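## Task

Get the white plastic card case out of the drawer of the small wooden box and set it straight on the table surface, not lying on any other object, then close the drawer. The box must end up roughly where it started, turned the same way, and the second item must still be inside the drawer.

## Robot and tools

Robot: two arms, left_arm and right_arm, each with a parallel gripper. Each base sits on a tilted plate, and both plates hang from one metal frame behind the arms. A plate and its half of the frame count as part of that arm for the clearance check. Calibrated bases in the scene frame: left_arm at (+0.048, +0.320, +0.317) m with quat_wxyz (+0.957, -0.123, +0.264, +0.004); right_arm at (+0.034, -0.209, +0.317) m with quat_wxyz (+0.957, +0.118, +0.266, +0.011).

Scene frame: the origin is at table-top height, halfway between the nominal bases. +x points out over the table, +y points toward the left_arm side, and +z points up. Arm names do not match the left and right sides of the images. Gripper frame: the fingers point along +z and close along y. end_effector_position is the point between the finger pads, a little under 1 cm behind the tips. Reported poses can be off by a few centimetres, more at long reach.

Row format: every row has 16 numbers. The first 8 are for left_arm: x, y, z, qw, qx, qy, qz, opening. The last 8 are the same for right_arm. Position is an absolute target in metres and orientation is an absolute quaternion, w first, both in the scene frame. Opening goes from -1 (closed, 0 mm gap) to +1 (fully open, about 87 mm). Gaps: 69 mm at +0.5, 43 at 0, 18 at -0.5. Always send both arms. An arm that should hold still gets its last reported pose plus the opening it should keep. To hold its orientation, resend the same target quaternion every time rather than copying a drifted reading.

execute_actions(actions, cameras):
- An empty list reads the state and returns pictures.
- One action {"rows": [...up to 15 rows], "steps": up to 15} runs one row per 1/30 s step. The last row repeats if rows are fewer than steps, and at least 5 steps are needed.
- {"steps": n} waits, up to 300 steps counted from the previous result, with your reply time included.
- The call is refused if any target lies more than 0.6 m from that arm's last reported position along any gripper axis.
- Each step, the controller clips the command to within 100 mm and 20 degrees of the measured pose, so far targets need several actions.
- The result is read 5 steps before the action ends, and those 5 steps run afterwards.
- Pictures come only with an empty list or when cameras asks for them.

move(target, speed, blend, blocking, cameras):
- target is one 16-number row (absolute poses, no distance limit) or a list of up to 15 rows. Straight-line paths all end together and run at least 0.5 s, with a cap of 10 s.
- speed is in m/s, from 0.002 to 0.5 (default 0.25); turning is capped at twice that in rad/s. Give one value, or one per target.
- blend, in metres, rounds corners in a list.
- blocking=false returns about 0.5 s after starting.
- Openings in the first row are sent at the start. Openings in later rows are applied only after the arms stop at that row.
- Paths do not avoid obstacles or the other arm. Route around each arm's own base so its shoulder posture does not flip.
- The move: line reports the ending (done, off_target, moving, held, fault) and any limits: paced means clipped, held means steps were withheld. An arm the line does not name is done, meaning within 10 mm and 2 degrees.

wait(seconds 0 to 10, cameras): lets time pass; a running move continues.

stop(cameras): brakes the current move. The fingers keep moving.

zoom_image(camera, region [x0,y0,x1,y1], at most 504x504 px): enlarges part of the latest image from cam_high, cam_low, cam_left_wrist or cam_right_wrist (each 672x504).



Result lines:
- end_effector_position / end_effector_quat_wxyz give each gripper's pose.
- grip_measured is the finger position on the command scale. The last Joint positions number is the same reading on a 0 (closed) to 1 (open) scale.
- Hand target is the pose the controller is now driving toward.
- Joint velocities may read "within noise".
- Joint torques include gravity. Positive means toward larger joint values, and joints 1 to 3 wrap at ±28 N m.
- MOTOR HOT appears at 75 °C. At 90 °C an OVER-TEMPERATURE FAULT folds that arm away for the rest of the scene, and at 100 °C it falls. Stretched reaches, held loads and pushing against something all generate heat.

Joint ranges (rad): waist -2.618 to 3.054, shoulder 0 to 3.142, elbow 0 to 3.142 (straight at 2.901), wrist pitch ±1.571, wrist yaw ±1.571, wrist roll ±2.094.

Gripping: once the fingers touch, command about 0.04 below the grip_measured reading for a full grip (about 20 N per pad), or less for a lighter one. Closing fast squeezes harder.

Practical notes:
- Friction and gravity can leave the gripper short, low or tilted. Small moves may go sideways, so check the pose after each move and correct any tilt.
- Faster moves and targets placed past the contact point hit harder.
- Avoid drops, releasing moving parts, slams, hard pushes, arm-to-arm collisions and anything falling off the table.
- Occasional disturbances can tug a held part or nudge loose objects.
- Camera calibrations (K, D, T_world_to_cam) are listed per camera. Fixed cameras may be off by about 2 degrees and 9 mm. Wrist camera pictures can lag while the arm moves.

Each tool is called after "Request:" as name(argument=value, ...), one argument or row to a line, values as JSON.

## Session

Request:
execute_actions(
  actions=[],
  cameras=["all"],
)

Request:
zoom_image(
  camera="cam_high",
  region=[230, 250, 440, 400],
)

Scene clock: 0.00 s of 6000.00 s.
left_arm: end_effector_position=(+0.3330, +0.1521, +0.2144) grip_measured=+1.000 end_effector_quat_wxyz=(+0.166, +0.205, +0.963, +0.049) | right_arm: end_effector_position=(+0.4711, -0.3406, +0.1768) grip_measured=+1.000 end_effector_quat_wxyz=(+0.220, -0.321, +0.921, -0.013)
Joint positions: left_arm=[-0.84 1.741 0.813 -0.119 -0.801 -0.148 1] | right_arm=[-0.308 1.585 1.037 -0.062 -0.175 -0.956 1]
Joint velocities: within noise
Joint torques (N m): no reading
Motor temperatures (°C): left_arm=[25 31 30 26 24 27 23] | right_arm=[25 28 26 27 27 28 27]
Heat: left arm: 31 °C; right arm: 28 °C.
Hand target: left_arm +0.3349, +0.1523, +0.2153; +0.167, +0.202, +0.964, +0.049 | right_arm +0.4784, -0.3429, +0.1841; +0.231, -0.321, +0.918, -0.020
camera_calibration:
cam_left_wrist: T_world_to_cam=[[-0.375787, -0.909914, -0.175615, 0.299192], [-0.827287, 0.243999, 0.506025, 0.154576], [-0.417589, 0.335441, -0.844451, 0.410032], [0, 0, 0, 1]] pos_world=[0.411537, 0.096981, 0.320575]
cam_right_wrist: T_world_to_cam=[[0.600298, -0.780976, 0.172392, -0.581058], [-0.754955, -0.48219, 0.44445, 0.132574], [-0.263979, -0.39695, -0.87906, 0.281013], [0, 0, 0, 1]] pos_world=[0.523077, -0.278318, 0.288274]

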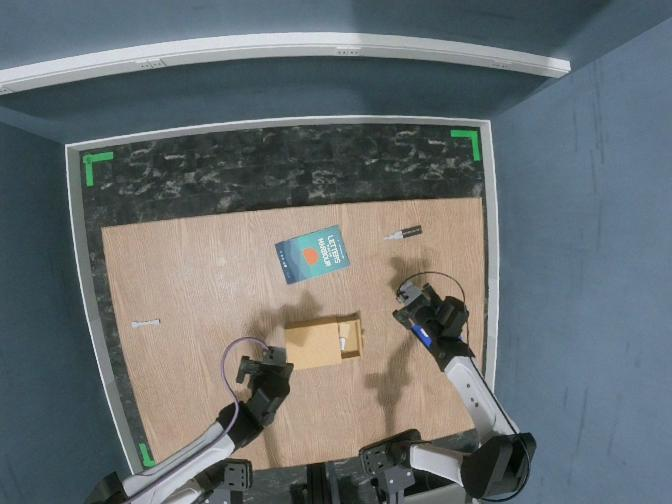

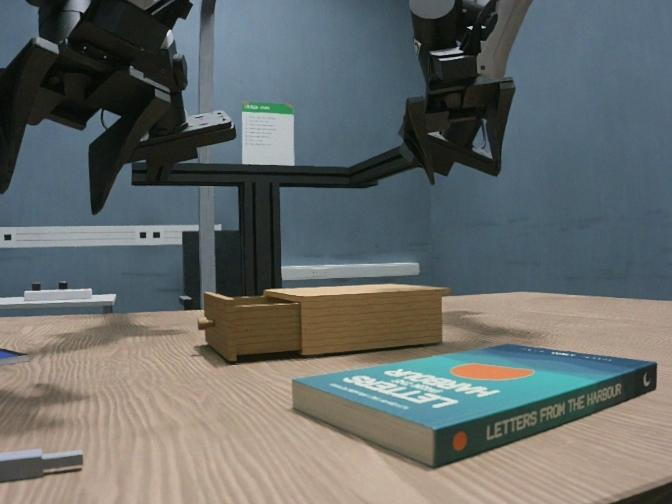

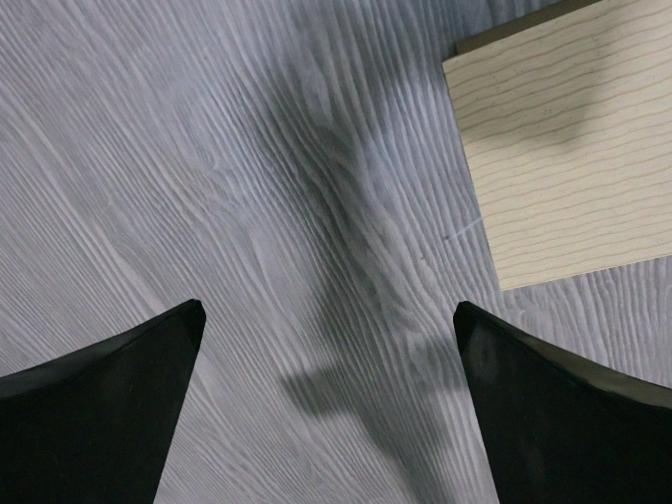

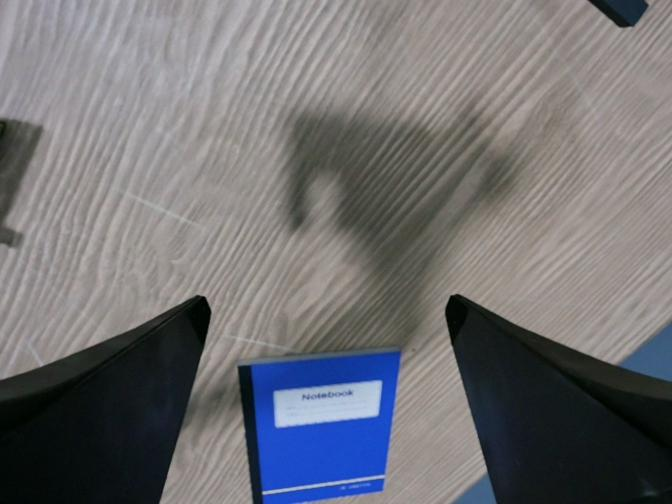

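Scaled by 2.400 from the camera's 672x504 image, which has a finer 960x720 frame.

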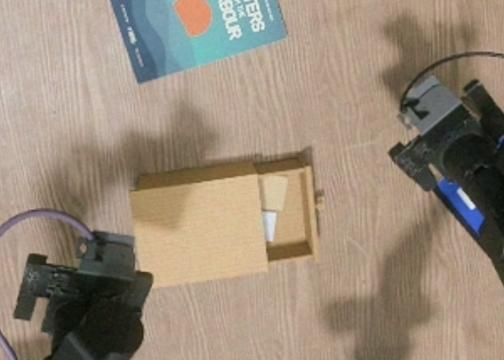

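Request:
move(
  target=[
    [0.3330,0.1521,0.2144,0.166,0.205,0.963,0.049,-1,0.36,-0.22,0.15,0.2163,-0.0213,0.9761,0.0047,-1],
    [0.3330,0.1521,0.2144,0.166,0.205,0.963,0.049,-1,0.330,-0.139,0.115,0.2163,-0.0213,0.9761,0.0047,-1],
  ],
  speed=0.3,
  blend=0.03,
)

Scene clock: 6.40 s of 6000.00 s.
left_arm: end_effector_position=(+0.3330, +0.1521, +0.2144) grip_measured=-0.993 end_effector_quat_wxyz=(+0.166, +0.205, +0.963, +0.049) | right_arm: end_effector_position=(+0.3301, -0.1417, +0.1162) grip_measured=-0.973 end_effector_quat_wxyz=(+0.213, -0.025, +0.977, +0.006)
Joint positions: left_arm=[-0.84 1.741 0.813 -0.119 -0.801 -0.148 0.004] | right_arm=[0.279 1.804 0.448 0.719 0.401 -0.016 0.013]
Joint velocities: within noise
Joint torques (N m): left_arm=[-4.41 -6.42 4.01 1.07 -0.11 0.15] | right_arm=[4.05 -4.45 1.2 1.12 0.1 -0.07]
Motor temperatures (°C): left_arm=[26 32 31 27 24 27 23] | right_arm=[25 29 26 27 27 28 27]
Heat: left arm: 32 °C; right arm: 29 °C.
Hand target: left_arm +0.3329, +0.1522, +0.2143; +0.166, +0.205, +0.963, +0.049 | right_arm +0.3299, -0.1391, +0.1150; +0.216, -0.021, +0.976, +0.005
Off the commanded pose: left_arm 0.000 m, 0 deg | right_arm 0.003 m, 1 deg.
Kept back: nothing.
move: done; blend cut to 0 m at target 1
camera_calibration:
cam_left_wrist: T_world_to_cam=[[-0.375787, -0.909914, -0.175615, 0.299192], [-0.827287, 0.243999, 0.506025, 0.154576], [-0.417589, 0.335441, -0.844451, 0.410032], [0, 0, 0, 1]] pos_world=[0.411537, 0.096981, 0.320575]
cam_right_wrist: T_world_to_cam=[[0.0706034, -0.99749, 0.0053414, -0.16701], [-0.898628, -0.0612796, 0.434411, 0.257157], [-0.432993, -0.0354708, -0.900699, 0.37908], [0, 0, 0, 1]] pos_world=[0.407019, -0.137386, 0.230617]

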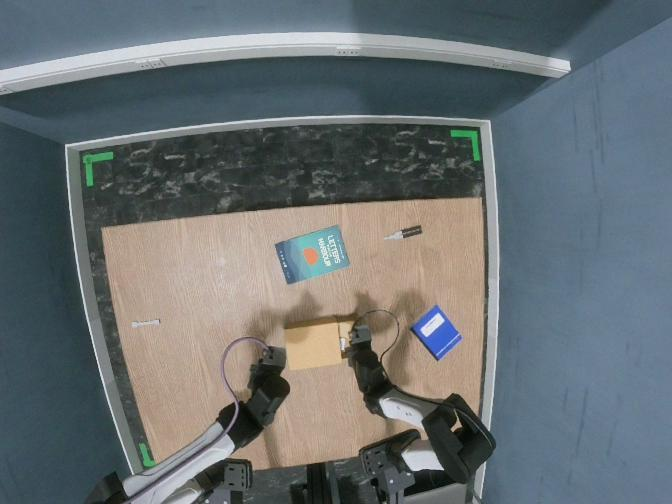

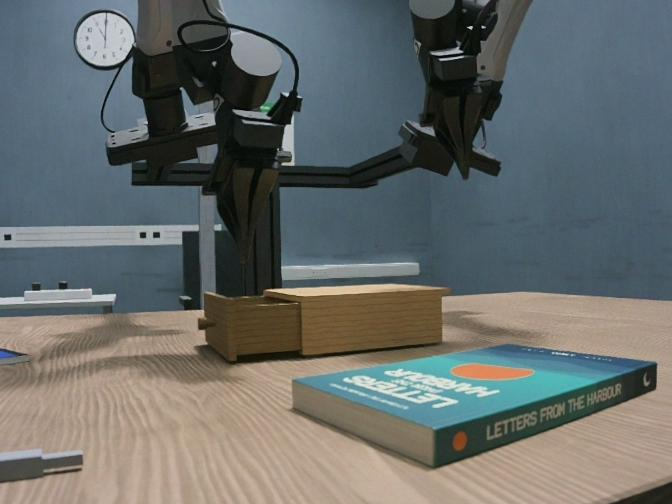

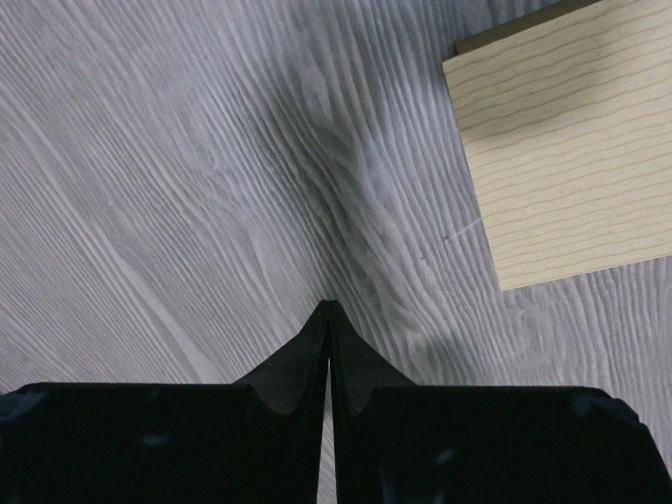

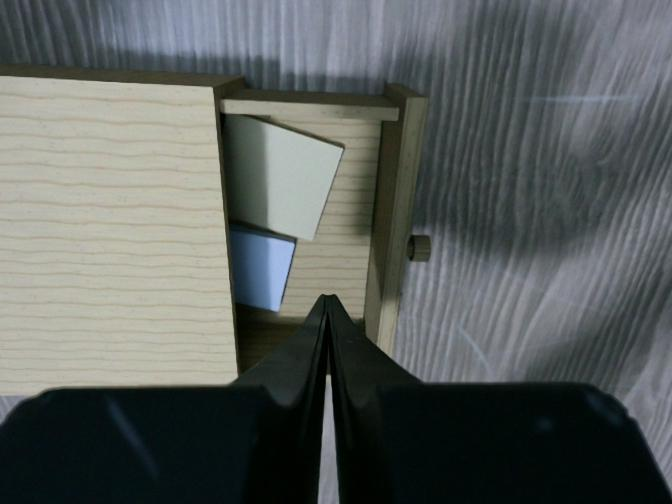

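Request:
zoom_image(
  camera="cam_right_wrist",
  region=[200, 60, 460, 400],
)

Request:
zoom_image(
  camera="cam_high",
  region=[270, 300, 380, 390],
)

Scaled by 1.482 from the camera's 672x504 image, which has a finer 960x720 frame.

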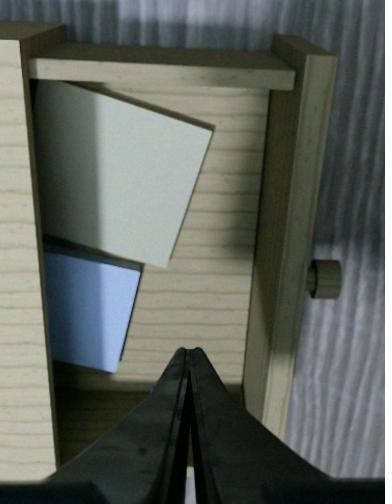

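Scaled by 4.582 from the camera's 672x504 image, which has a finer 960x720 frame.

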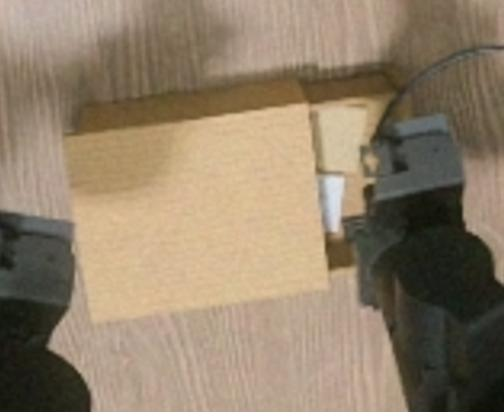

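Request:
move(
  target=[0.3330,0.1521,0.2144,0.166,0.205,0.963,0.049,-1,0.330,-0.132,0.048,0.2163,-0.0213,0.9761,0.0047,-1],
  speed=0.15,
)

Scene clock: 8.57 s of 6000.00 s.
left_arm: end_effector_position=(+0.3330, +0.1521, +0.2144) grip_measured=-0.993 end_effector_quat_wxyz=(+0.166, +0.205, +0.963, +0.049) | right_arm: end_effector_position=(+0.3292, -0.1310, +0.0517) grip_measured=-0.973 end_effector_quat_wxyz=(+0.214, -0.020, +0.977, +0.003)
Joint positions: left_arm=[-0.84 1.741 0.813 -0.119 -0.801 -0.148 0.004] | right_arm=[0.235 2.164 0.57 0.968 0.374 -0.037 0.013]
Joint velocities: within noise
Joint torques (N m): left_arm=[-4.37 -6.45 4.03 1.05 -0.11 0.15] | right_arm=[2.66 -4.79 0.34 1.18 -0.1 -0.26]
Motor temperatures (°C): left_arm=[26 33 31 27 24 27 23] | right_arm=[25 29 26 28 27 28 27]
Heat: left arm: 33 °C; right arm: 29 °C.
Hand target: left_arm +0.3329, +0.1522, +0.2143; +0.166, +0.205, +0.963, +0.049 | right_arm +0.3299, -0.1320, +0.0481; +0.216, -0.021, +0.976, +0.005
Off the commanded pose: left_arm 0.000 m, 0 deg | right_arm 0.004 m, 0 deg.
Kept back: nothing.
move: done
camera_calibration:
cam_left_wrist: T_world_to_cam=[[-0.375787, -0.909914, -0.175615, 0.299192], [-0.827287, 0.243999, 0.506025, 0.154576], [-0.417589, 0.335441, -0.844451, 0.410032], [0, 0, 0, 1]] pos_world=[0.411537, 0.096981, 0.320575]
cam_right_wrist: T_world_to_cam=[[0.0600561, -0.998148, 0.00963796, -0.152795], [-0.899825, -0.0499556, 0.43338, 0.28694], [-0.432097, -0.0346996, -0.90116, 0.320711], [0, 0, 0, 1]] pos_world=[0.40595, -0.127049, 0.16613]

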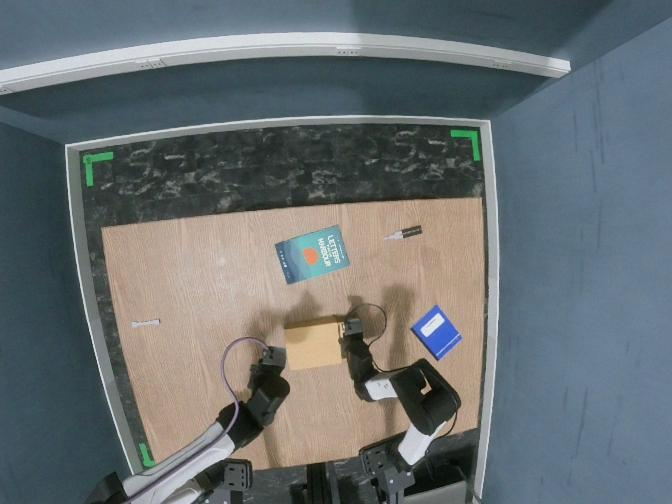

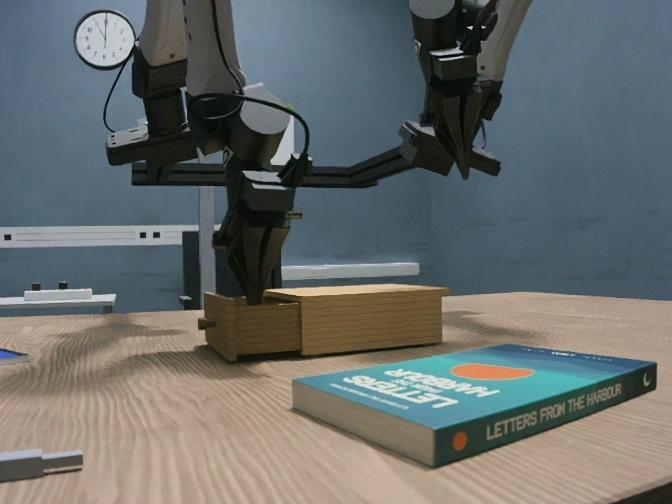

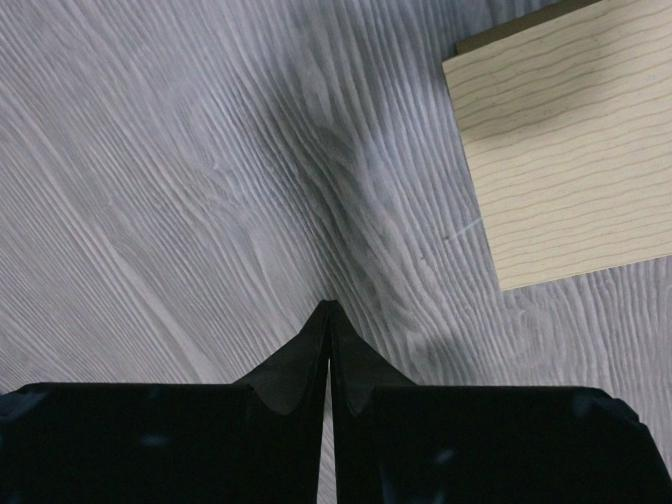

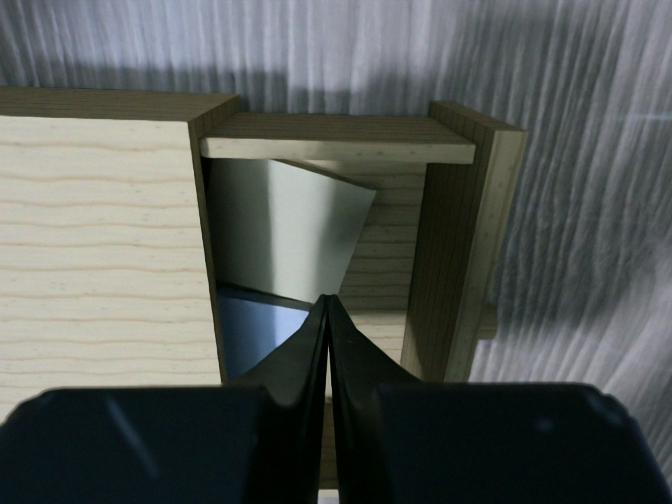

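Request:
execute_actions(
  actions=[
    {"rows":[[0.3330,0.1521,0.2144,0.166,0.205,0.963,0.049,-1,0.330,-0.132,0.048,0.2163,-0.0213,0.9761,0.0047,-0.8],[0.3330,0.1521,0.2144,0.166,0.205,0.963,0.049,-1,0.330,-0.132,0.048,0.2163,-0.0213,0.9761,0.0047,-0.6],[0.3330,0.1521,0.2144,0.166,0.205,0.963,0.049,-1,0.330,-0.132,0.048,0.2163,-0.0213,0.9761,0.0047,-0.45],[0.3330,0.1521,0.2144,0.166,0.205,0.963,0.049,-1,0.330,-0.132,0.048,0.2163,-0.0213,0.9761,0.0047,-0.35],[0.3330,0.1521,0.2144,0.166,0.205,0.963,0.049,-1,0.330,-0.132,0.048,0.2163,-0.0213,0.9761,0.0047,-0.28],[0.3330,0.1521,0.2144,0.166,0.205,0.963,0.049,-1,0.330,-0.132,0.048,0.2163,-0.0213,0.9761,0.0047,-0.24],[0.3330,0.1521,0.2144,0.166,0.205,0.963,0.049,-1,0.330,-0.132,0.048,0.2163,-0.0213,0.9761,0.0047,-0.20],[0.3330,0.1521,0.2144,0.166,0.205,0.963,0.049,-1,0.330,-0.1325,0.048,0.2163,-0.0213,0.9761,0.0047,-0.16],[0.3330,0.1521,0.2144,0.166,0.205,0.963,0.049,-1,0.330,-0.1325,0.048,0.2163,-0.0213,0.9761,0.0047,-0.12],[0.3330,0.1521,0.2144,0.166,0.205,0.963,0.049,-1,0.330,-0.133,0.048,0.2163,-0.0213,0.9761,0.0047,-0.08],[0.3330,0.1521,0.2144,0.166,0.205,0.963,0.049,-1,0.330,-0.1335,0.048,0.2163,-0.0213,0.9761,0.0047,-0.04],[0.3330,0.1521,0.2144,0.166,0.205,0.963,0.049,-1,0.330,-0.134,0.048,0.2163,-0.0213,0.9761,0.0047,0.0],[0.3330,0.1521,0.2144,0.166,0.205,0.963,0.049,-1,0.330,-0.135,0.048,0.2163,-0.0213,0.9761,0.0047,0.03],[0.3330,0.1521,0.2144,0.166,0.205,0.963,0.049,-1,0.330,-0.1355,0.048,0.2163,-0.0213,0.9761,0.0047,0.06],[0.3330,0.1521,0.2144,0.166,0.205,0.963,0.049,-1,0.330,-0.136,0.048,0.2163,-0.0213,0.9761,0.0047,0.09]],"steps":15},
  ],
  cameras=["cam_high"],
)

Request:
execute_actions(
  actions=[
    {"rows":[[0.3330,0.1521,0.2144,0.166,0.205,0.963,0.049,-1,0.330,-0.137,0.048,0.2163,-0.0213,0.9761,0.0047,0.12],[0.3330,0.1521,0.2144,0.166,0.205,0.963,0.049,-1,0.330,-0.1375,0.048,0.2163,-0.0213,0.9761,0.0047,0.15],[0.3330,0.1521,0.2144,0.166,0.205,0.963,0.049,-1,0.330,-0.138,0.048,0.2163,-0.0213,0.9761,0.0047,0.18],[0.3330,0.1521,0.2144,0.166,0.205,0.963,0.049,-1,0.330,-0.1385,0.048,0.2163,-0.0213,0.9761,0.0047,0.21],[0.3330,0.1521,0.2144,0.166,0.205,0.963,0.049,-1,0.330,-0.139,0.048,0.2163,-0.0213,0.9761,0.0047,0.24],[0.3330,0.1521,0.2144,0.166,0.205,0.963,0.049,-1,0.330,-0.1395,0.048,0.2163,-0.0213,0.9761,0.0047,0.27],[0.3330,0.1521,0.2144,0.166,0.205,0.963,0.049,-1,0.330,-0.140,0.048,0.2163,-0.0213,0.9761,0.0047,0.30],[0.3330,0.1521,0.2144,0.166,0.205,0.963,0.049,-1,0.330,-0.1408,0.048,0.2163,-0.0213,0.9761,0.0047,0.33],[0.3330,0.1521,0.2144,0.166,0.205,0.963,0.049,-1,0.330,-0.1415,0.048,0.2163,-0.0213,0.9761,0.0047,0.36],[0.3330,0.1521,0.2144,0.166,0.205,0.963,0.049,-1,0.330,-0.1422,0.048,0.2163,-0.0213,0.9761,0.0047,0.39],[0.3330,0.1521,0.2144,0.166,0.205,0.963,0.049,-1,0.330,-0.143,0.048,0.2163,-0.0213,0.9761,0.0047,0.42],[0.3330,0.1521,0.2144,0.166,0.205,0.963,0.049,-1,0.330,-0.1437,0.048,0.2163,-0.0213,0.9761,0.0047,0.45],[0.3330,0.1521,0.2144,0.166,0.205,0.963,0.049,-1,0.330,-0.1445,0.048,0.2163,-0.0213,0.9761,0.0047,0.48],[0.3330,0.1521,0.2144,0.166,0.205,0.963,0.049,-1,0.330,-0.145,0.048,0.2163,-0.0213,0.9761,0.0047,0.51],[0.3330,0.1521,0.2144,0.166,0.205,0.963,0.049,-1,0.330,-0.1455,0.048,0.2163,-0.0213,0.9761,0.0047,0.54]],"steps":15},
  ],
  cameras=["cam_high"],
)

Request:
execute_actions(
  actions=[
    {"rows":[[0.3330,0.1521,0.2144,0.166,0.205,0.963,0.049,-1,0.330,-0.1462,0.048,0.2163,-0.0213,0.9761,0.0047,0.57],[0.3330,0.1521,0.2144,0.166,0.205,0.963,0.049,-1,0.330,-0.147,0.048,0.2163,-0.0213,0.9761,0.0047,0.60],[0.3330,0.1521,0.2144,0.166,0.205,0.963,0.049,-1,0.330,-0.1477,0.048,0.2163,-0.0213,0.9761,0.0047,0.63],[0.3330,0.1521,0.2144,0.166,0.205,0.963,0.049,-1,0.330,-0.1485,0.048,0.2163,-0.0213,0.9761,0.0047,0.66],[0.3330,0.1521,0.2144,0.166,0.205,0.963,0.049,-1,0.330,-0.149,0.048,0.2163,-0.0213,0.9761,0.0047,0.69],[0.3330,0.1521,0.2144,0.166,0.205,0.963,0.049,-1,0.330,-0.1497,0.048,0.2163,-0.0213,0.9761,0.0047,0.72],[0.3330,0.1521,0.2144,0.166,0.205,0.963,0.049,-1,0.330,-0.1505,0.048,0.2163,-0.0213,0.9761,0.0047,0.75],[0.3330,0.1521,0.2144,0.166,0.205,0.963,0.049,-1,0.330,-0.1512,0.048,0.2163,-0.0213,0.9761,0.0047,0.78],[0.3330,0.1521,0.2144,0.166,0.205,0.963,0.049,-1,0.330,-0.152,0.048,0.2163,-0.0213,0.9761,0.0047,0.81],[0.3330,0.1521,0.2144,0.166,0.205,0.963,0.049,-1,0.330,-0.1527,0.048,0.2163,-0.0213,0.9761,0.0047,0.84],[0.3330,0.1521,0.2144,0.166,0.205,0.963,0.049,-1,0.330,-0.1535,0.048,0.2163,-0.0213,0.9761,0.0047,0.87],[0.3330,0.1521,0.2144,0.166,0.205,0.963,0.049,-1,0.330,-0.154,0.048,0.2163,-0.0213,0.9761,0.0047,0.90],[0.3330,0.1521,0.2144,0.166,0.205,0.963,0.049,-1,0.330,-0.154,0.048,0.2163,-0.0213,0.9761,0.0047,0.92]],"steps":20},
  ],
  cameras=["all"],
)

Scene clock: 11.17 s of 6000.00 s.
left_arm: end_effector_position=(+0.3330, +0.1521, +0.2144) grip_measured=-0.993 end_effector_quat_wxyz=(+0.166, +0.205, +0.963, +0.049) | right_arm: end_effector_position=(+0.3296, -0.1309, +0.0518) grip_measured=-0.100 end_effector_quat_wxyz=(+0.214, -0.020, +0.977, +0.004)
Joint positions: left_arm=[-0.84 1.741 0.813 -0.119 -0.801 -0.148 0.004] | right_arm=[0.235 2.164 0.57 0.97 0.373 -0.037 0.45]
Joint velocities: left_arm=[within noise] | right_arm=[0.007 0.002 -0.022 -0.066 -0.066 -0.095 0.423]
Joint torques (N m): left_arm=[-4.45 -6.39 3.97 1.07 -0.11 0.15] | right_arm=[2.36 -4.81 0.13 1.16 -0.11 -0.28]
Motor temperatures (°C): left_arm=[26 34 31 27 24 27 23] | right_arm=[25 29 26 28 27 28 27]
Heat: left arm: 34 °C; right arm: 29 °C.
Steps of this call (1-68: nothing new was sent; 69-78: this action's first 10). Readings (end_effector_position of left_arm | right_arm):
69: (+0.3330, +0.1521, +0.2144) | (+0.3296, -0.1309, +0.0518)
70: (+0.3330, +0.1521, +0.2144) | (+0.3296, -0.1309, +0.0518)
72: (+0.3330, +0.1521, +0.2144) | (+0.3296, -0.1309, +0.0518)
76: (+0.3330, +0.1521, +0.2144) | (+0.3296, -0.1309, +0.0518)
78: the state above
Images, in order (width x height): cam_high 672x504.

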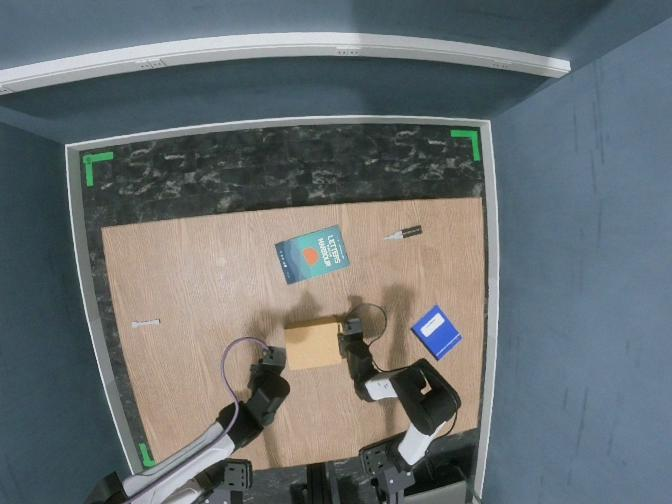

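Scene clock: 11.67 s of 6000.00 s.
left_arm: end_effector_position=(+0.3330, +0.1521, +0.2144) grip_measured=-0.993 end_effector_quat_wxyz=(+0.166, +0.205, +0.963, +0.049) | right_arm: end_effector_position=(+0.3304, -0.1376, +0.0500) grip_measured=+0.373 end_effector_quat_wxyz=(+0.215, -0.020, +0.976, +0.004)
Joint positions: left_arm=[-0.84 1.741 0.813 -0.119 -0.801 -0.148 0.004] | right_arm=[0.209 2.164 0.565 0.983 0.35 -0.053 0.686]
Joint velocities: left_arm=[within noise] | right_arm=[-0.037 -0.007 -0.032 0.051 -0.037 -0.051 0.349]
Joint torques (N m): left_arm=[-4.37 -6.41 4.05 1.05 -0.11 0.14] | right_arm=[2.24 -5.72 -0.29 1 -0.12 -0.25]
Motor temperatures (°C): left_arm=[26 34 31 27 24 27 23] | right_arm=[25 29 26 28 27 28 27]
Heat: left arm: 34 °C; right arm: 29 °C.
Off your previous action's commanded pose at its last step (step 5 of this call): left_arm 0.000 m, 0 deg | right_arm 0.004 m, 0 deg.
Steps of this call (1-5: your previous action's last 5; 6-15: this action's first 10). Readings (end_effector_position of left_arm | right_arm):
6: (+0.3330, +0.1521, +0.2144) | (+0.3301, -0.1341, +0.0508)
7: (+0.3330, +0.1521, +0.2144) | (+0.3302, -0.1348, +0.0506)
9: (+0.3330, +0.1521, +0.2144) | (+0.3304, -0.1335, +0.0505)
13: (+0.3330, +0.1521, +0.2144) | (+0.3304, -0.1360, +0.0501)
15: the state above
Images, in order (width x height): cam_high 672x504.

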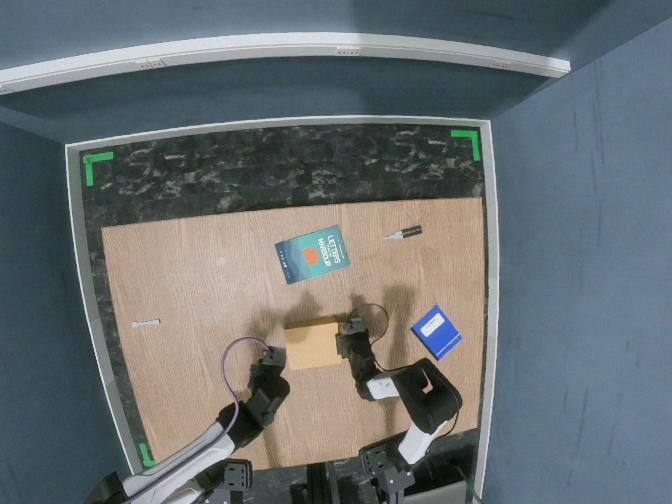

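action 0: "steps" of an action must be a whole number from 5 to 15. For a longer move, send the rest of it in your next action. Nothing of the call was run.

Request:
execute_actions(
  actions=[
    {"rows":[[0.3330,0.1521,0.2144,0.166,0.205,0.963,0.049,-1,0.330,-0.1462,0.048,0.2163,-0.0213,0.9761,0.0047,0.57],[0.3330,0.1521,0.2144,0.166,0.205,0.963,0.049,-1,0.330,-0.147,0.048,0.2163,-0.0213,0.9761,0.0047,0.60],[0.3330,0.1521,0.2144,0.166,0.205,0.963,0.049,-1,0.330,-0.1477,0.048,0.2163,-0.0213,0.9761,0.0047,0.63],[0.3330,0.1521,0.2144,0.166,0.205,0.963,0.049,-1,0.330,-0.1485,0.048,0.2163,-0.0213,0.9761,0.0047,0.66],[0.3330,0.1521,0.2144,0.166,0.205,0.963,0.049,-1,0.330,-0.149,0.048,0.2163,-0.0213,0.9761,0.0047,0.69],[0.3330,0.1521,0.2144,0.166,0.205,0.963,0.049,-1,0.330,-0.1497,0.048,0.2163,-0.0213,0.9761,0.0047,0.72],[0.3330,0.1521,0.2144,0.166,0.205,0.963,0.049,-1,0.330,-0.1505,0.048,0.2163,-0.0213,0.9761,0.0047,0.75],[0.3330,0.1521,0.2144,0.166,0.205,0.963,0.049,-1,0.330,-0.1512,0.048,0.2163,-0.0213,0.9761,0.0047,0.78],[0.3330,0.1521,0.2144,0.166,0.205,0.963,0.049,-1,0.330,-0.152,0.048,0.2163,-0.0213,0.9761,0.0047,0.81],[0.3330,0.1521,0.2144,0.166,0.205,0.963,0.049,-1,0.330,-0.1527,0.048,0.2163,-0.0213,0.9761,0.0047,0.84],[0.3330,0.1521,0.2144,0.166,0.205,0.963,0.049,-1,0.330,-0.1535,0.048,0.2163,-0.0213,0.9761,0.0047,0.87],[0.3330,0.1521,0.2144,0.166,0.205,0.963,0.049,-1,0.330,-0.154,0.048,0.2163,-0.0213,0.9761,0.0047,0.90],[0.3330,0.1521,0.2144,0.166,0.205,0.963,0.049,-1,0.330,-0.154,0.048,0.2163,-0.0213,0.9761,0.0047,0.92]],"steps":15},
  ],
  cameras=[],
)

Request:
wait(
  seconds=0.2,
)

Scene clock: 12.57 s of 6000.00 s.
left_arm: end_effector_position=(+0.3330, +0.1521, +0.2144) grip_measured=-0.993 end_effector_quat_wxyz=(+0.166, +0.205, +0.963, +0.049) | right_arm: end_effector_position=(+0.3304, -0.1482, +0.0488) grip_measured=+0.823 end_effector_quat_wxyz=(+0.220, -0.018, +0.975, +0.002)
Joint positions: left_arm=[-0.84 1.741 0.813 -0.119 -0.801 -0.148 0.004] | right_arm=[0.175 2.164 0.549 1.015 0.326 -0.074 0.912]
Joint velocities: left_arm=[within noise] | right_arm=[-0.066 -0.002 -0.046 0.037 -0.095 -0.051 0.27]
Joint torques (N m): left_arm=[-4.4 -6.43 4.04 1.06 -0.11 0.15] | right_arm=[1.99 -6.57 -0.44 0.83 -0.13 -0.24]
Motor temperatures (°C): left_arm=[26 34 31 27 24 27 23] | right_arm=[25 29 26 28 27 28 27]
Heat: left arm: 34 °C; right arm: 29 °C.
Off your previous action's commanded pose at its last step (step 5 of this call): left_arm 0.000 m, 0 deg | right_arm 0.004 m, 0 deg.
Steps of this call (1-5: your previous action's last 5; 6-17: nothing new was sent; 18-27: this action's first 10). Readings (end_effector_position of left_arm | right_arm):
18: (+0.3330, +0.1521, +0.2144) | (+0.3305, -0.1421, +0.0496)
19: (+0.3330, +0.1521, +0.2144) | (+0.3304, -0.1429, +0.0495)
21: (+0.3330, +0.1521, +0.2144) | (+0.3305, -0.1444, +0.0493)
25: (+0.3330, +0.1521, +0.2144) | (+0.3305, -0.1470, +0.0490)
27: the state above
No camera images: "cameras" was empty.

Scene clock: 12.93 s of 6000.00 s.
left_arm: end_effector_position=(+0.3330, +0.1521, +0.2144) grip_measured=-0.993 end_effector_quat_wxyz=(+0.166, +0.205, +0.963, +0.049) | right_arm: end_effector_position=(+0.3307, -0.1499, +0.0485) grip_measured=+0.916 end_effector_quat_wxyz=(+0.221, -0.018, +0.975, +0.005)
Joint positions: left_arm=[-0.84 1.741 0.813 -0.119 -0.801 -0.148 0.004] | right_arm=[0.166 2.164 0.546 1.023 0.315 -0.079 0.958]
Joint velocities: within noise
Joint torques (N m): left_arm=[-4.42 -6.41 4.04 1.06 -0.11 0.16] | right_arm=[1.77 -6.8 -0.65 0.84 -0.14 -0.28]
Motor temperatures (°C): left_arm=[26 34 31 27 24 27 23] | right_arm=[25 29 26 28 27 28 27]
Heat: left arm: 34 °C; right arm: 29 °C.
Hand target: left_arm +0.3329, +0.1522, +0.2143; +0.166, +0.205, +0.963, +0.049 | right_arm +0.3299, -0.1540, +0.0480; +0.216, -0.021, +0.976, +0.005
Off the commanded pose: left_arm 0.000 m, 0 deg | right_arm 0.004 m, 1 deg.
Steps of this call (1-5: your previous action's last 5; 6-11: nothing new was sent). Readings (end_effector_position of left_arm | right_arm):
1: (+0.3330, +0.1521, +0.2144) | (+0.3305, -0.1488, +0.0487)
2: (+0.3330, +0.1521, +0.2144) | (+0.3305, -0.1492, +0.0486)
4: (+0.3330, +0.1521, +0.2144) | (+0.3306, -0.1499, +0.0485)
8: (+0.3330, +0.1521, +0.2144) | (+0.3307, -0.1499, +0.0485)
11: the state above
camera_calibration:
cam_left_wrist: T_world_to_cam=[[-0.375787, -0.909914, -0.175615, 0.299192], [-0.827287, 0.243999, 0.506025, 0.154576], [-0.417589, 0.335441, -0.844451, 0.410032], [0, 0, 0, 1]] pos_world=[0.411537, 0.096981, 0.320575]
cam_right_wrist: T_world_to_cam=[[0.0564089, -0.998387, 0.00643552, -0.170377], [-0.906384, -0.0485056, 0.419662, 0.29179], [-0.418672, -0.0295057, -0.907658, 0.314476], [0, 0, 0, 1]] pos_world=[0.405747, -0.146669, 0.16408]

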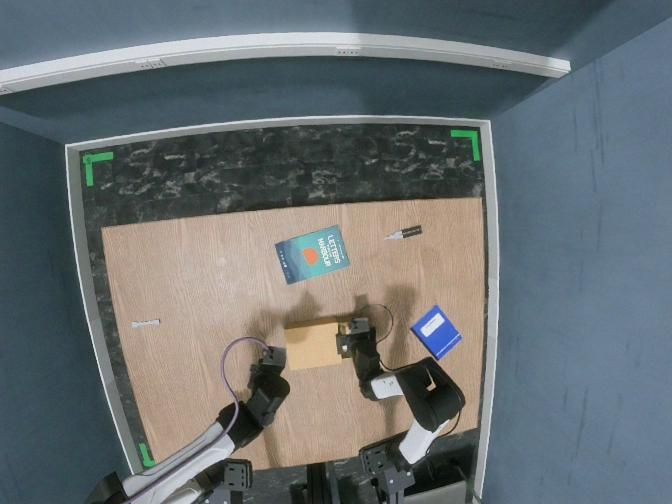

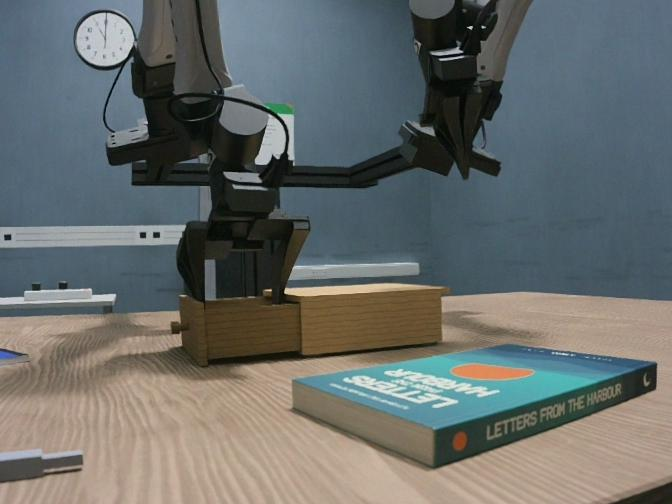

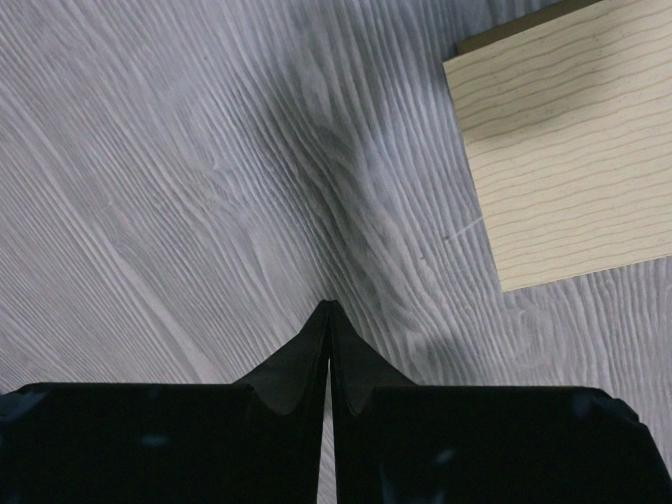

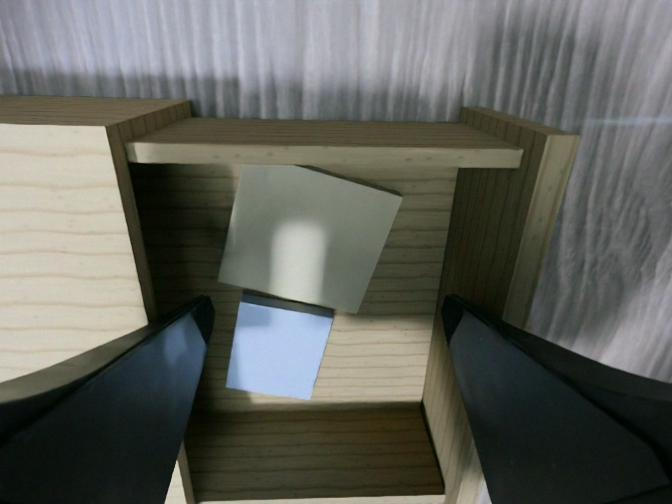

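Request:
move(
  target=[
    [0.3330,0.1521,0.2144,0.166,0.205,0.963,0.049,-1,0.330,-0.150,0.048,0.2163,-0.0213,0.9761,0.0047,0.3],
    [0.3330,0.1521,0.2144,0.166,0.205,0.963,0.049,-1,0.292,-0.140,0.105,0.1736,0,0.9848,0,-1],
  ],
  speed=0.2,
)

Request:
zoom_image(
  camera="cam_right_wrist",
  region=[150, 100, 550, 500],
)

Request:
zoom_image(
  camera="cam_high",
  region=[270, 300, 380, 390],
)

Scene clock: 18.50 s of 6000.00 s.
left_arm: end_effector_position=(+0.3330, +0.1521, +0.2144) grip_measured=-0.993 end_effector_quat_wxyz=(+0.166, +0.205, +0.963, +0.049) | right_arm: end_effector_position=(+0.2824, -0.1415, +0.0985) grip_measured=-0.973 end_effector_quat_wxyz=(+0.160, -0.007, +0.987, +0.000)
Joint positions: left_arm=[-0.84 1.741 0.813 -0.119 -0.801 -0.148 0.004] | right_arm=[0.29 1.899 0.393 0.747 0.424 0.071 0.013]
Joint velocities: within noise
Joint torques (N m): left_arm=[-4.38 -6.42 4.03 1.06 -0.11 0.15] | right_arm=[4.03 -7.65 0.47 0.69 0.15 -0.03]
Motor temperatures (°C): left_arm=[26 35 32 27 24 27 23] | right_arm=[25 29 26 28 27 28 27]
Heat: left arm: 35 °C; right arm: 29 °C.
Hand target: left_arm +0.3329, +0.1522, +0.2143; +0.166, +0.205, +0.963, +0.049 | right_arm +0.2918, -0.1400, +0.1047; +0.174, +0.000, +0.985, +0.000
Off the commanded pose: left_arm 0.000 m, 0 deg | right_arm 0.012 m, 2 deg.
Kept back: nothing.
move: off_target (right_arm); target 2's new opening was sent with right_arm's hand 0.011 m and 2 deg from that target
camera_calibration:
cam_left_wrist: T_world_to_cam=[[-0.375787, -0.909914, -0.175615, 0.299192], [-0.827287, 0.243999, 0.506025, 0.154576], [-0.417589, 0.335441, -0.844451, 0.410032], [0, 0, 0, 1]] pos_world=[0.411537, 0.096981, 0.320575]
cam_right_wrist: T_world_to_cam=[[0.0349146, -0.999363, 0.00736387, -0.153752], [-0.848391, -0.025744, 0.528743, 0.203572], [-0.528217, -0.0247083, -0.84875, 0.36569], [0, 0, 0, 1]] pos_world=[0.37124, -0.139378, 0.203874]

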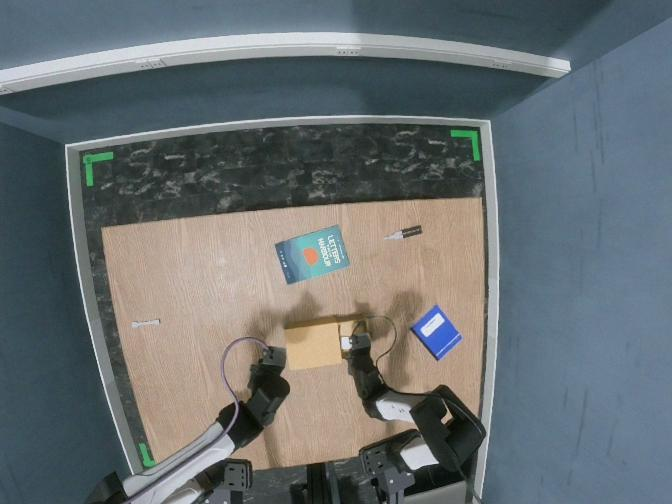

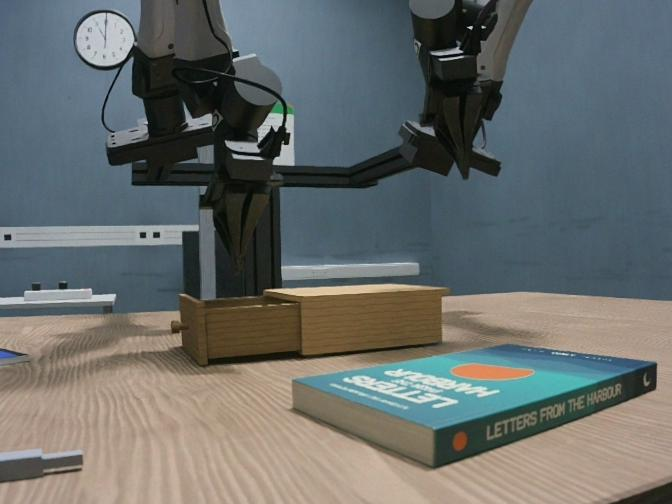

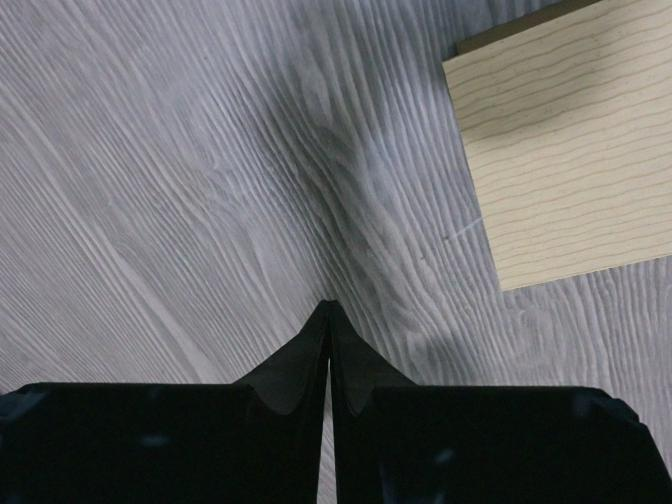

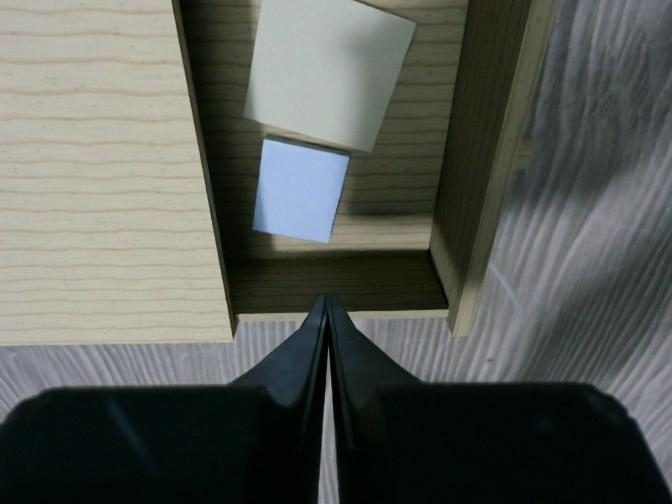

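Scaled by 1.260 from the camera's 672x504 image, which has a finer 960x720 frame.

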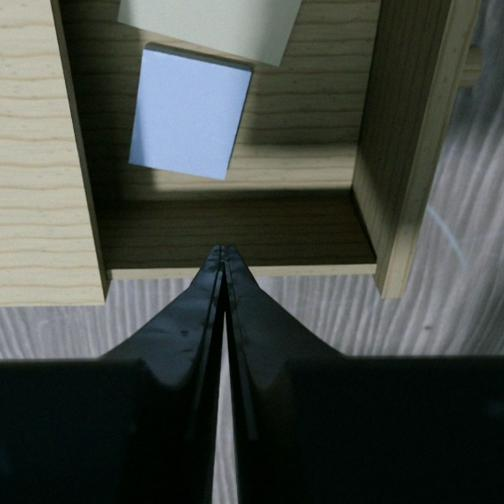

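Scaled by 4.582 from the camera's 672x504 image, which has a finer 960x720 frame.

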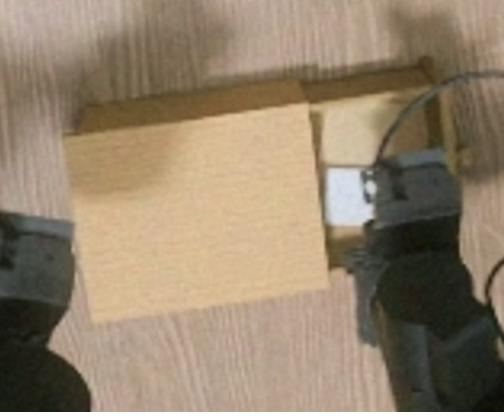

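Request:
move(
  target=[
    [0.3330,0.1521,0.2144,0.166,0.205,0.963,0.049,-1,0.292,-0.131,0.045,0.1736,0,0.9848,0,-1],
    [0.3330,0.1521,0.2144,0.166,0.205,0.963,0.049,-1,0.292,-0.131,0.012,0.1736,0,0.9848,0,-1],
  ],
  speed=[0.15,0.05],
  blend=0.005,
  cameras=["cam_right_wrist","cam_low"],
)

Scene clock: 20.53 s of 6000.00 s.
left_arm: end_effector_position=(+0.3330, +0.1521, +0.2144) grip_measured=-0.993 end_effector_quat_wxyz=(+0.166, +0.205, +0.963, +0.049) | right_arm: end_effector_position=(+0.2905, -0.1308, +0.0285) grip_measured=-0.973 end_effector_quat_wxyz=(+0.179, -0.005, +0.984, -0.005)
Joint positions: left_arm=[-0.84 1.741 0.813 -0.119 -0.801 -0.148 0.004] | right_arm=[0.234 2.298 0.559 1.037 0.394 0.018 0.013]
Joint velocities: within noise
Joint torques (N m): left_arm=[-4.4 -6.48 4.01 1.06 -0.12 0.15] | right_arm=[0.66 -1.57 3.28 0.83 -0.32 -0.15]
Motor temperatures (°C): left_arm=[26 35 32 27 24 27 23] | right_arm=[25 29 26 28 27 28 27]
Heat: left arm: 35 °C; right arm: 29 °C.
Hand target: left_arm +0.3329, +0.1522, +0.2143; +0.166, +0.205, +0.963, +0.049 | right_arm +0.2914, -0.1314, +0.0134; +0.174, +0.000, +0.985, +0.000
Off the commanded pose: left_arm 0.000 m, 0 deg | right_arm 0.017 m, 1 deg.
Kept back: nothing.
move: off_target (right_arm)
camera_calibration:
cam_right_wrist: T_world_to_cam=[[0.028271, -0.999457, 0.0169316, -0.141173], [-0.86783, -0.016135, 0.496599, 0.255535], [-0.496056, -0.0287331, -0.867815, 0.301559], [0, 0, 0, 1]] pos_world=[0.375342, -0.128309, 0.137189]
Images, in order (width x height): cam_low 672x504, cam_right_wrist 672x504.

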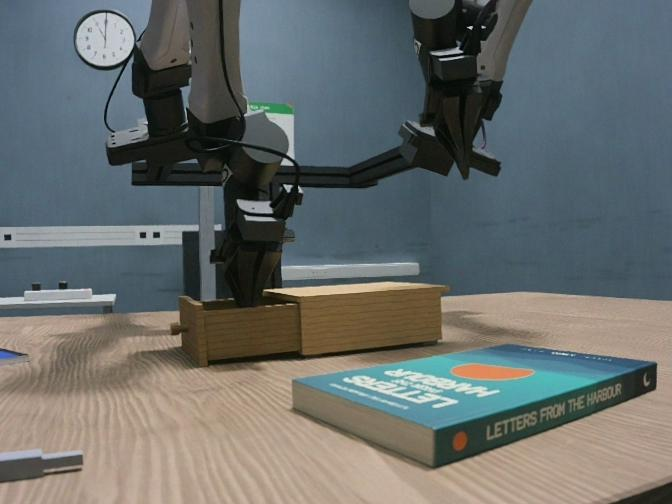

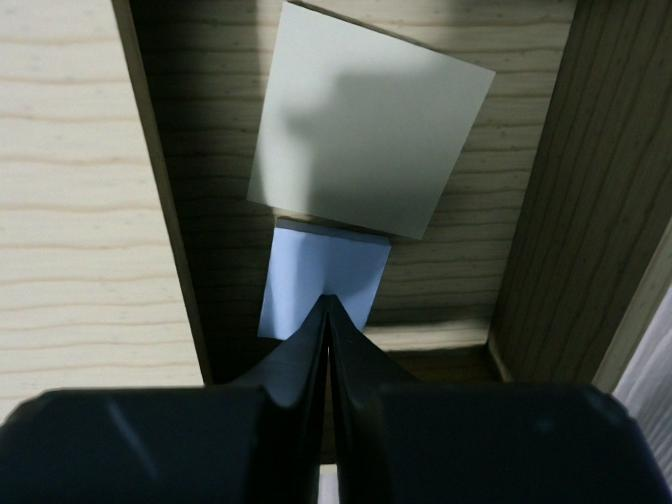

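Request:
move(
  target=[0.3330,0.1521,0.2144,0.166,0.205,0.963,0.049,-1,0.293,-0.160,0.011,0.1736,0,0.9848,0,-1],
  speed=0.06,
  cameras=["cam_right_wrist","cam_low"],
)

Scene clock: 21.60 s of 6000.00 s.
left_arm: end_effector_position=(+0.3330, +0.1521, +0.2144) grip_measured=-0.993 end_effector_quat_wxyz=(+0.166, +0.205, +0.963, +0.049) | right_arm: end_effector_position=(+0.2901, -0.1346, +0.0280) grip_measured=-0.973 end_effector_quat_wxyz=(+0.186, -0.006, +0.982, +0.043)
Joint positions: left_arm=[-0.84 1.741 0.813 -0.119 -0.801 -0.148 0.004] | right_arm=[0.159 2.295 0.523 1.101 0.241 -0.022 0.013]
Joint velocities: within noise
Joint torques (N m): left_arm=[-4.38 -6.45 4.03 1.06 -0.11 0.16] | right_arm=[-1.8 -3.58 3 0.57 0.43 -0.5]
Motor temperatures (°C): left_arm=[26 35 32 27 24 27 23] | right_arm=[25 29 26 28 27 28 27]
Heat: left arm: 35 °C; right arm: 29 °C.
Hand target: left_arm +0.3329, +0.1522, +0.2143; +0.166, +0.205, +0.963, +0.049 | right_arm +0.2916, -0.1598, +0.0136; +0.173, +0.000, +0.985, +0.001
Off the commanded pose: left_arm 0.000 m, 0 deg | right_arm 0.031 m, 5 deg.
Kept back: nothing.
move: off_target (right_arm)
camera_calibration:
cam_right_wrist: T_world_to_cam=[[0.0484008, -0.99588, -0.0766878, -0.147698], [-0.873768, -0.0794142, 0.479815, 0.249048], [-0.483928, 0.0437839, -0.874012, 0.307228], [0, 0, 0, 1]] pos_world=[0.373435, -0.140763, 0.137697]
Images, in order (width x height): cam_low 672x504, cam_right_wrist 672x504.

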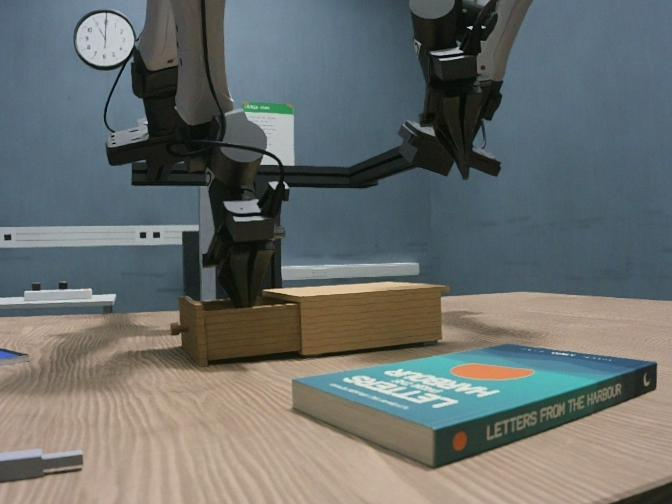

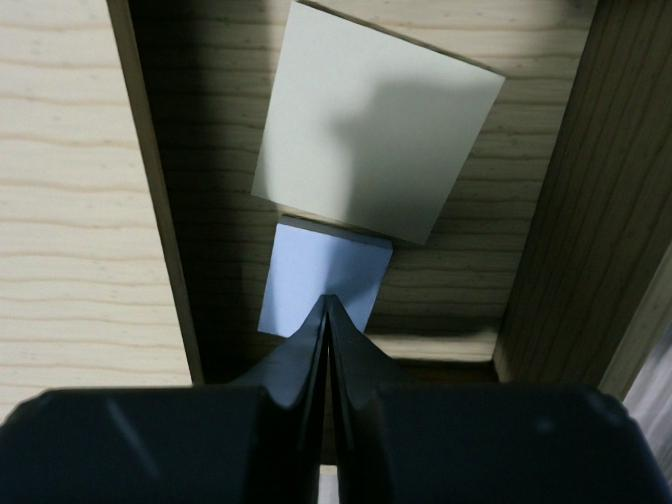

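Request:
move(
  target=[0.3330,0.1521,0.2144,0.166,0.205,0.963,0.049,-1,0.293,-0.167,0.018,0.1736,0,0.9848,0,-1],
  speed=0.04,
  cameras=["cam_right_wrist"],
)

Scene clock: 22.53 s of 6000.00 s.
left_arm: end_effector_position=(+0.3330, +0.1521, +0.2144) grip_measured=-0.993 end_effector_quat_wxyz=(+0.166, +0.205, +0.963, +0.049) | right_arm: end_effector_position=(+0.2902, -0.1354, +0.0285) grip_measured=-0.973 end_effector_quat_wxyz=(+0.184, -0.004, +0.981, +0.059)
Joint positions: left_arm=[-0.84 1.741 0.813 -0.119 -0.801 -0.148 0.004] | right_arm=[0.136 2.285 0.517 1.097 0.193 -0.026 0.013]
Joint velocities: within noise
Joint torques (N m): left_arm=[-4.4 -6.42 4.07 1.06 -0.11 0.15] | right_arm=[-1.22 -5.57 0.85 0.53 0.76 -0.56]
Motor temperatures (°C): left_arm=[26 35 32 27 24 27 23] | right_arm=[25 29 26 28 27 28 27]
Heat: left arm: 35 °C; right arm: 29 °C.
Hand target: left_arm +0.3329, +0.1522, +0.2143; +0.166, +0.205, +0.963, +0.049 | right_arm +0.2917, -0.1662, +0.0202; +0.173, +0.000, +0.985, +0.001
Off the commanded pose: left_arm 0.000 m, 0 deg | right_arm 0.033 m, 7 deg.
Kept back: nothing.
move: off_target (right_arm)
camera_calibration:
cam_right_wrist: T_world_to_cam=[[0.0497419, -0.992881, -0.108228, -0.147575], [-0.87226, -0.0959701, 0.479533, 0.246179], [-0.486506, 0.0705503, -0.870824, 0.312073], [0, 0, 0, 1]] pos_world=[0.373898, -0.144916, 0.137738]
Images, in order (width x height): cam_right_wrist 672x504.

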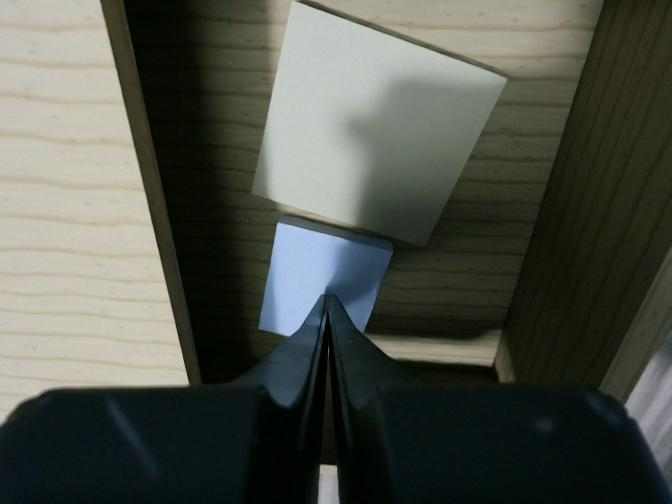

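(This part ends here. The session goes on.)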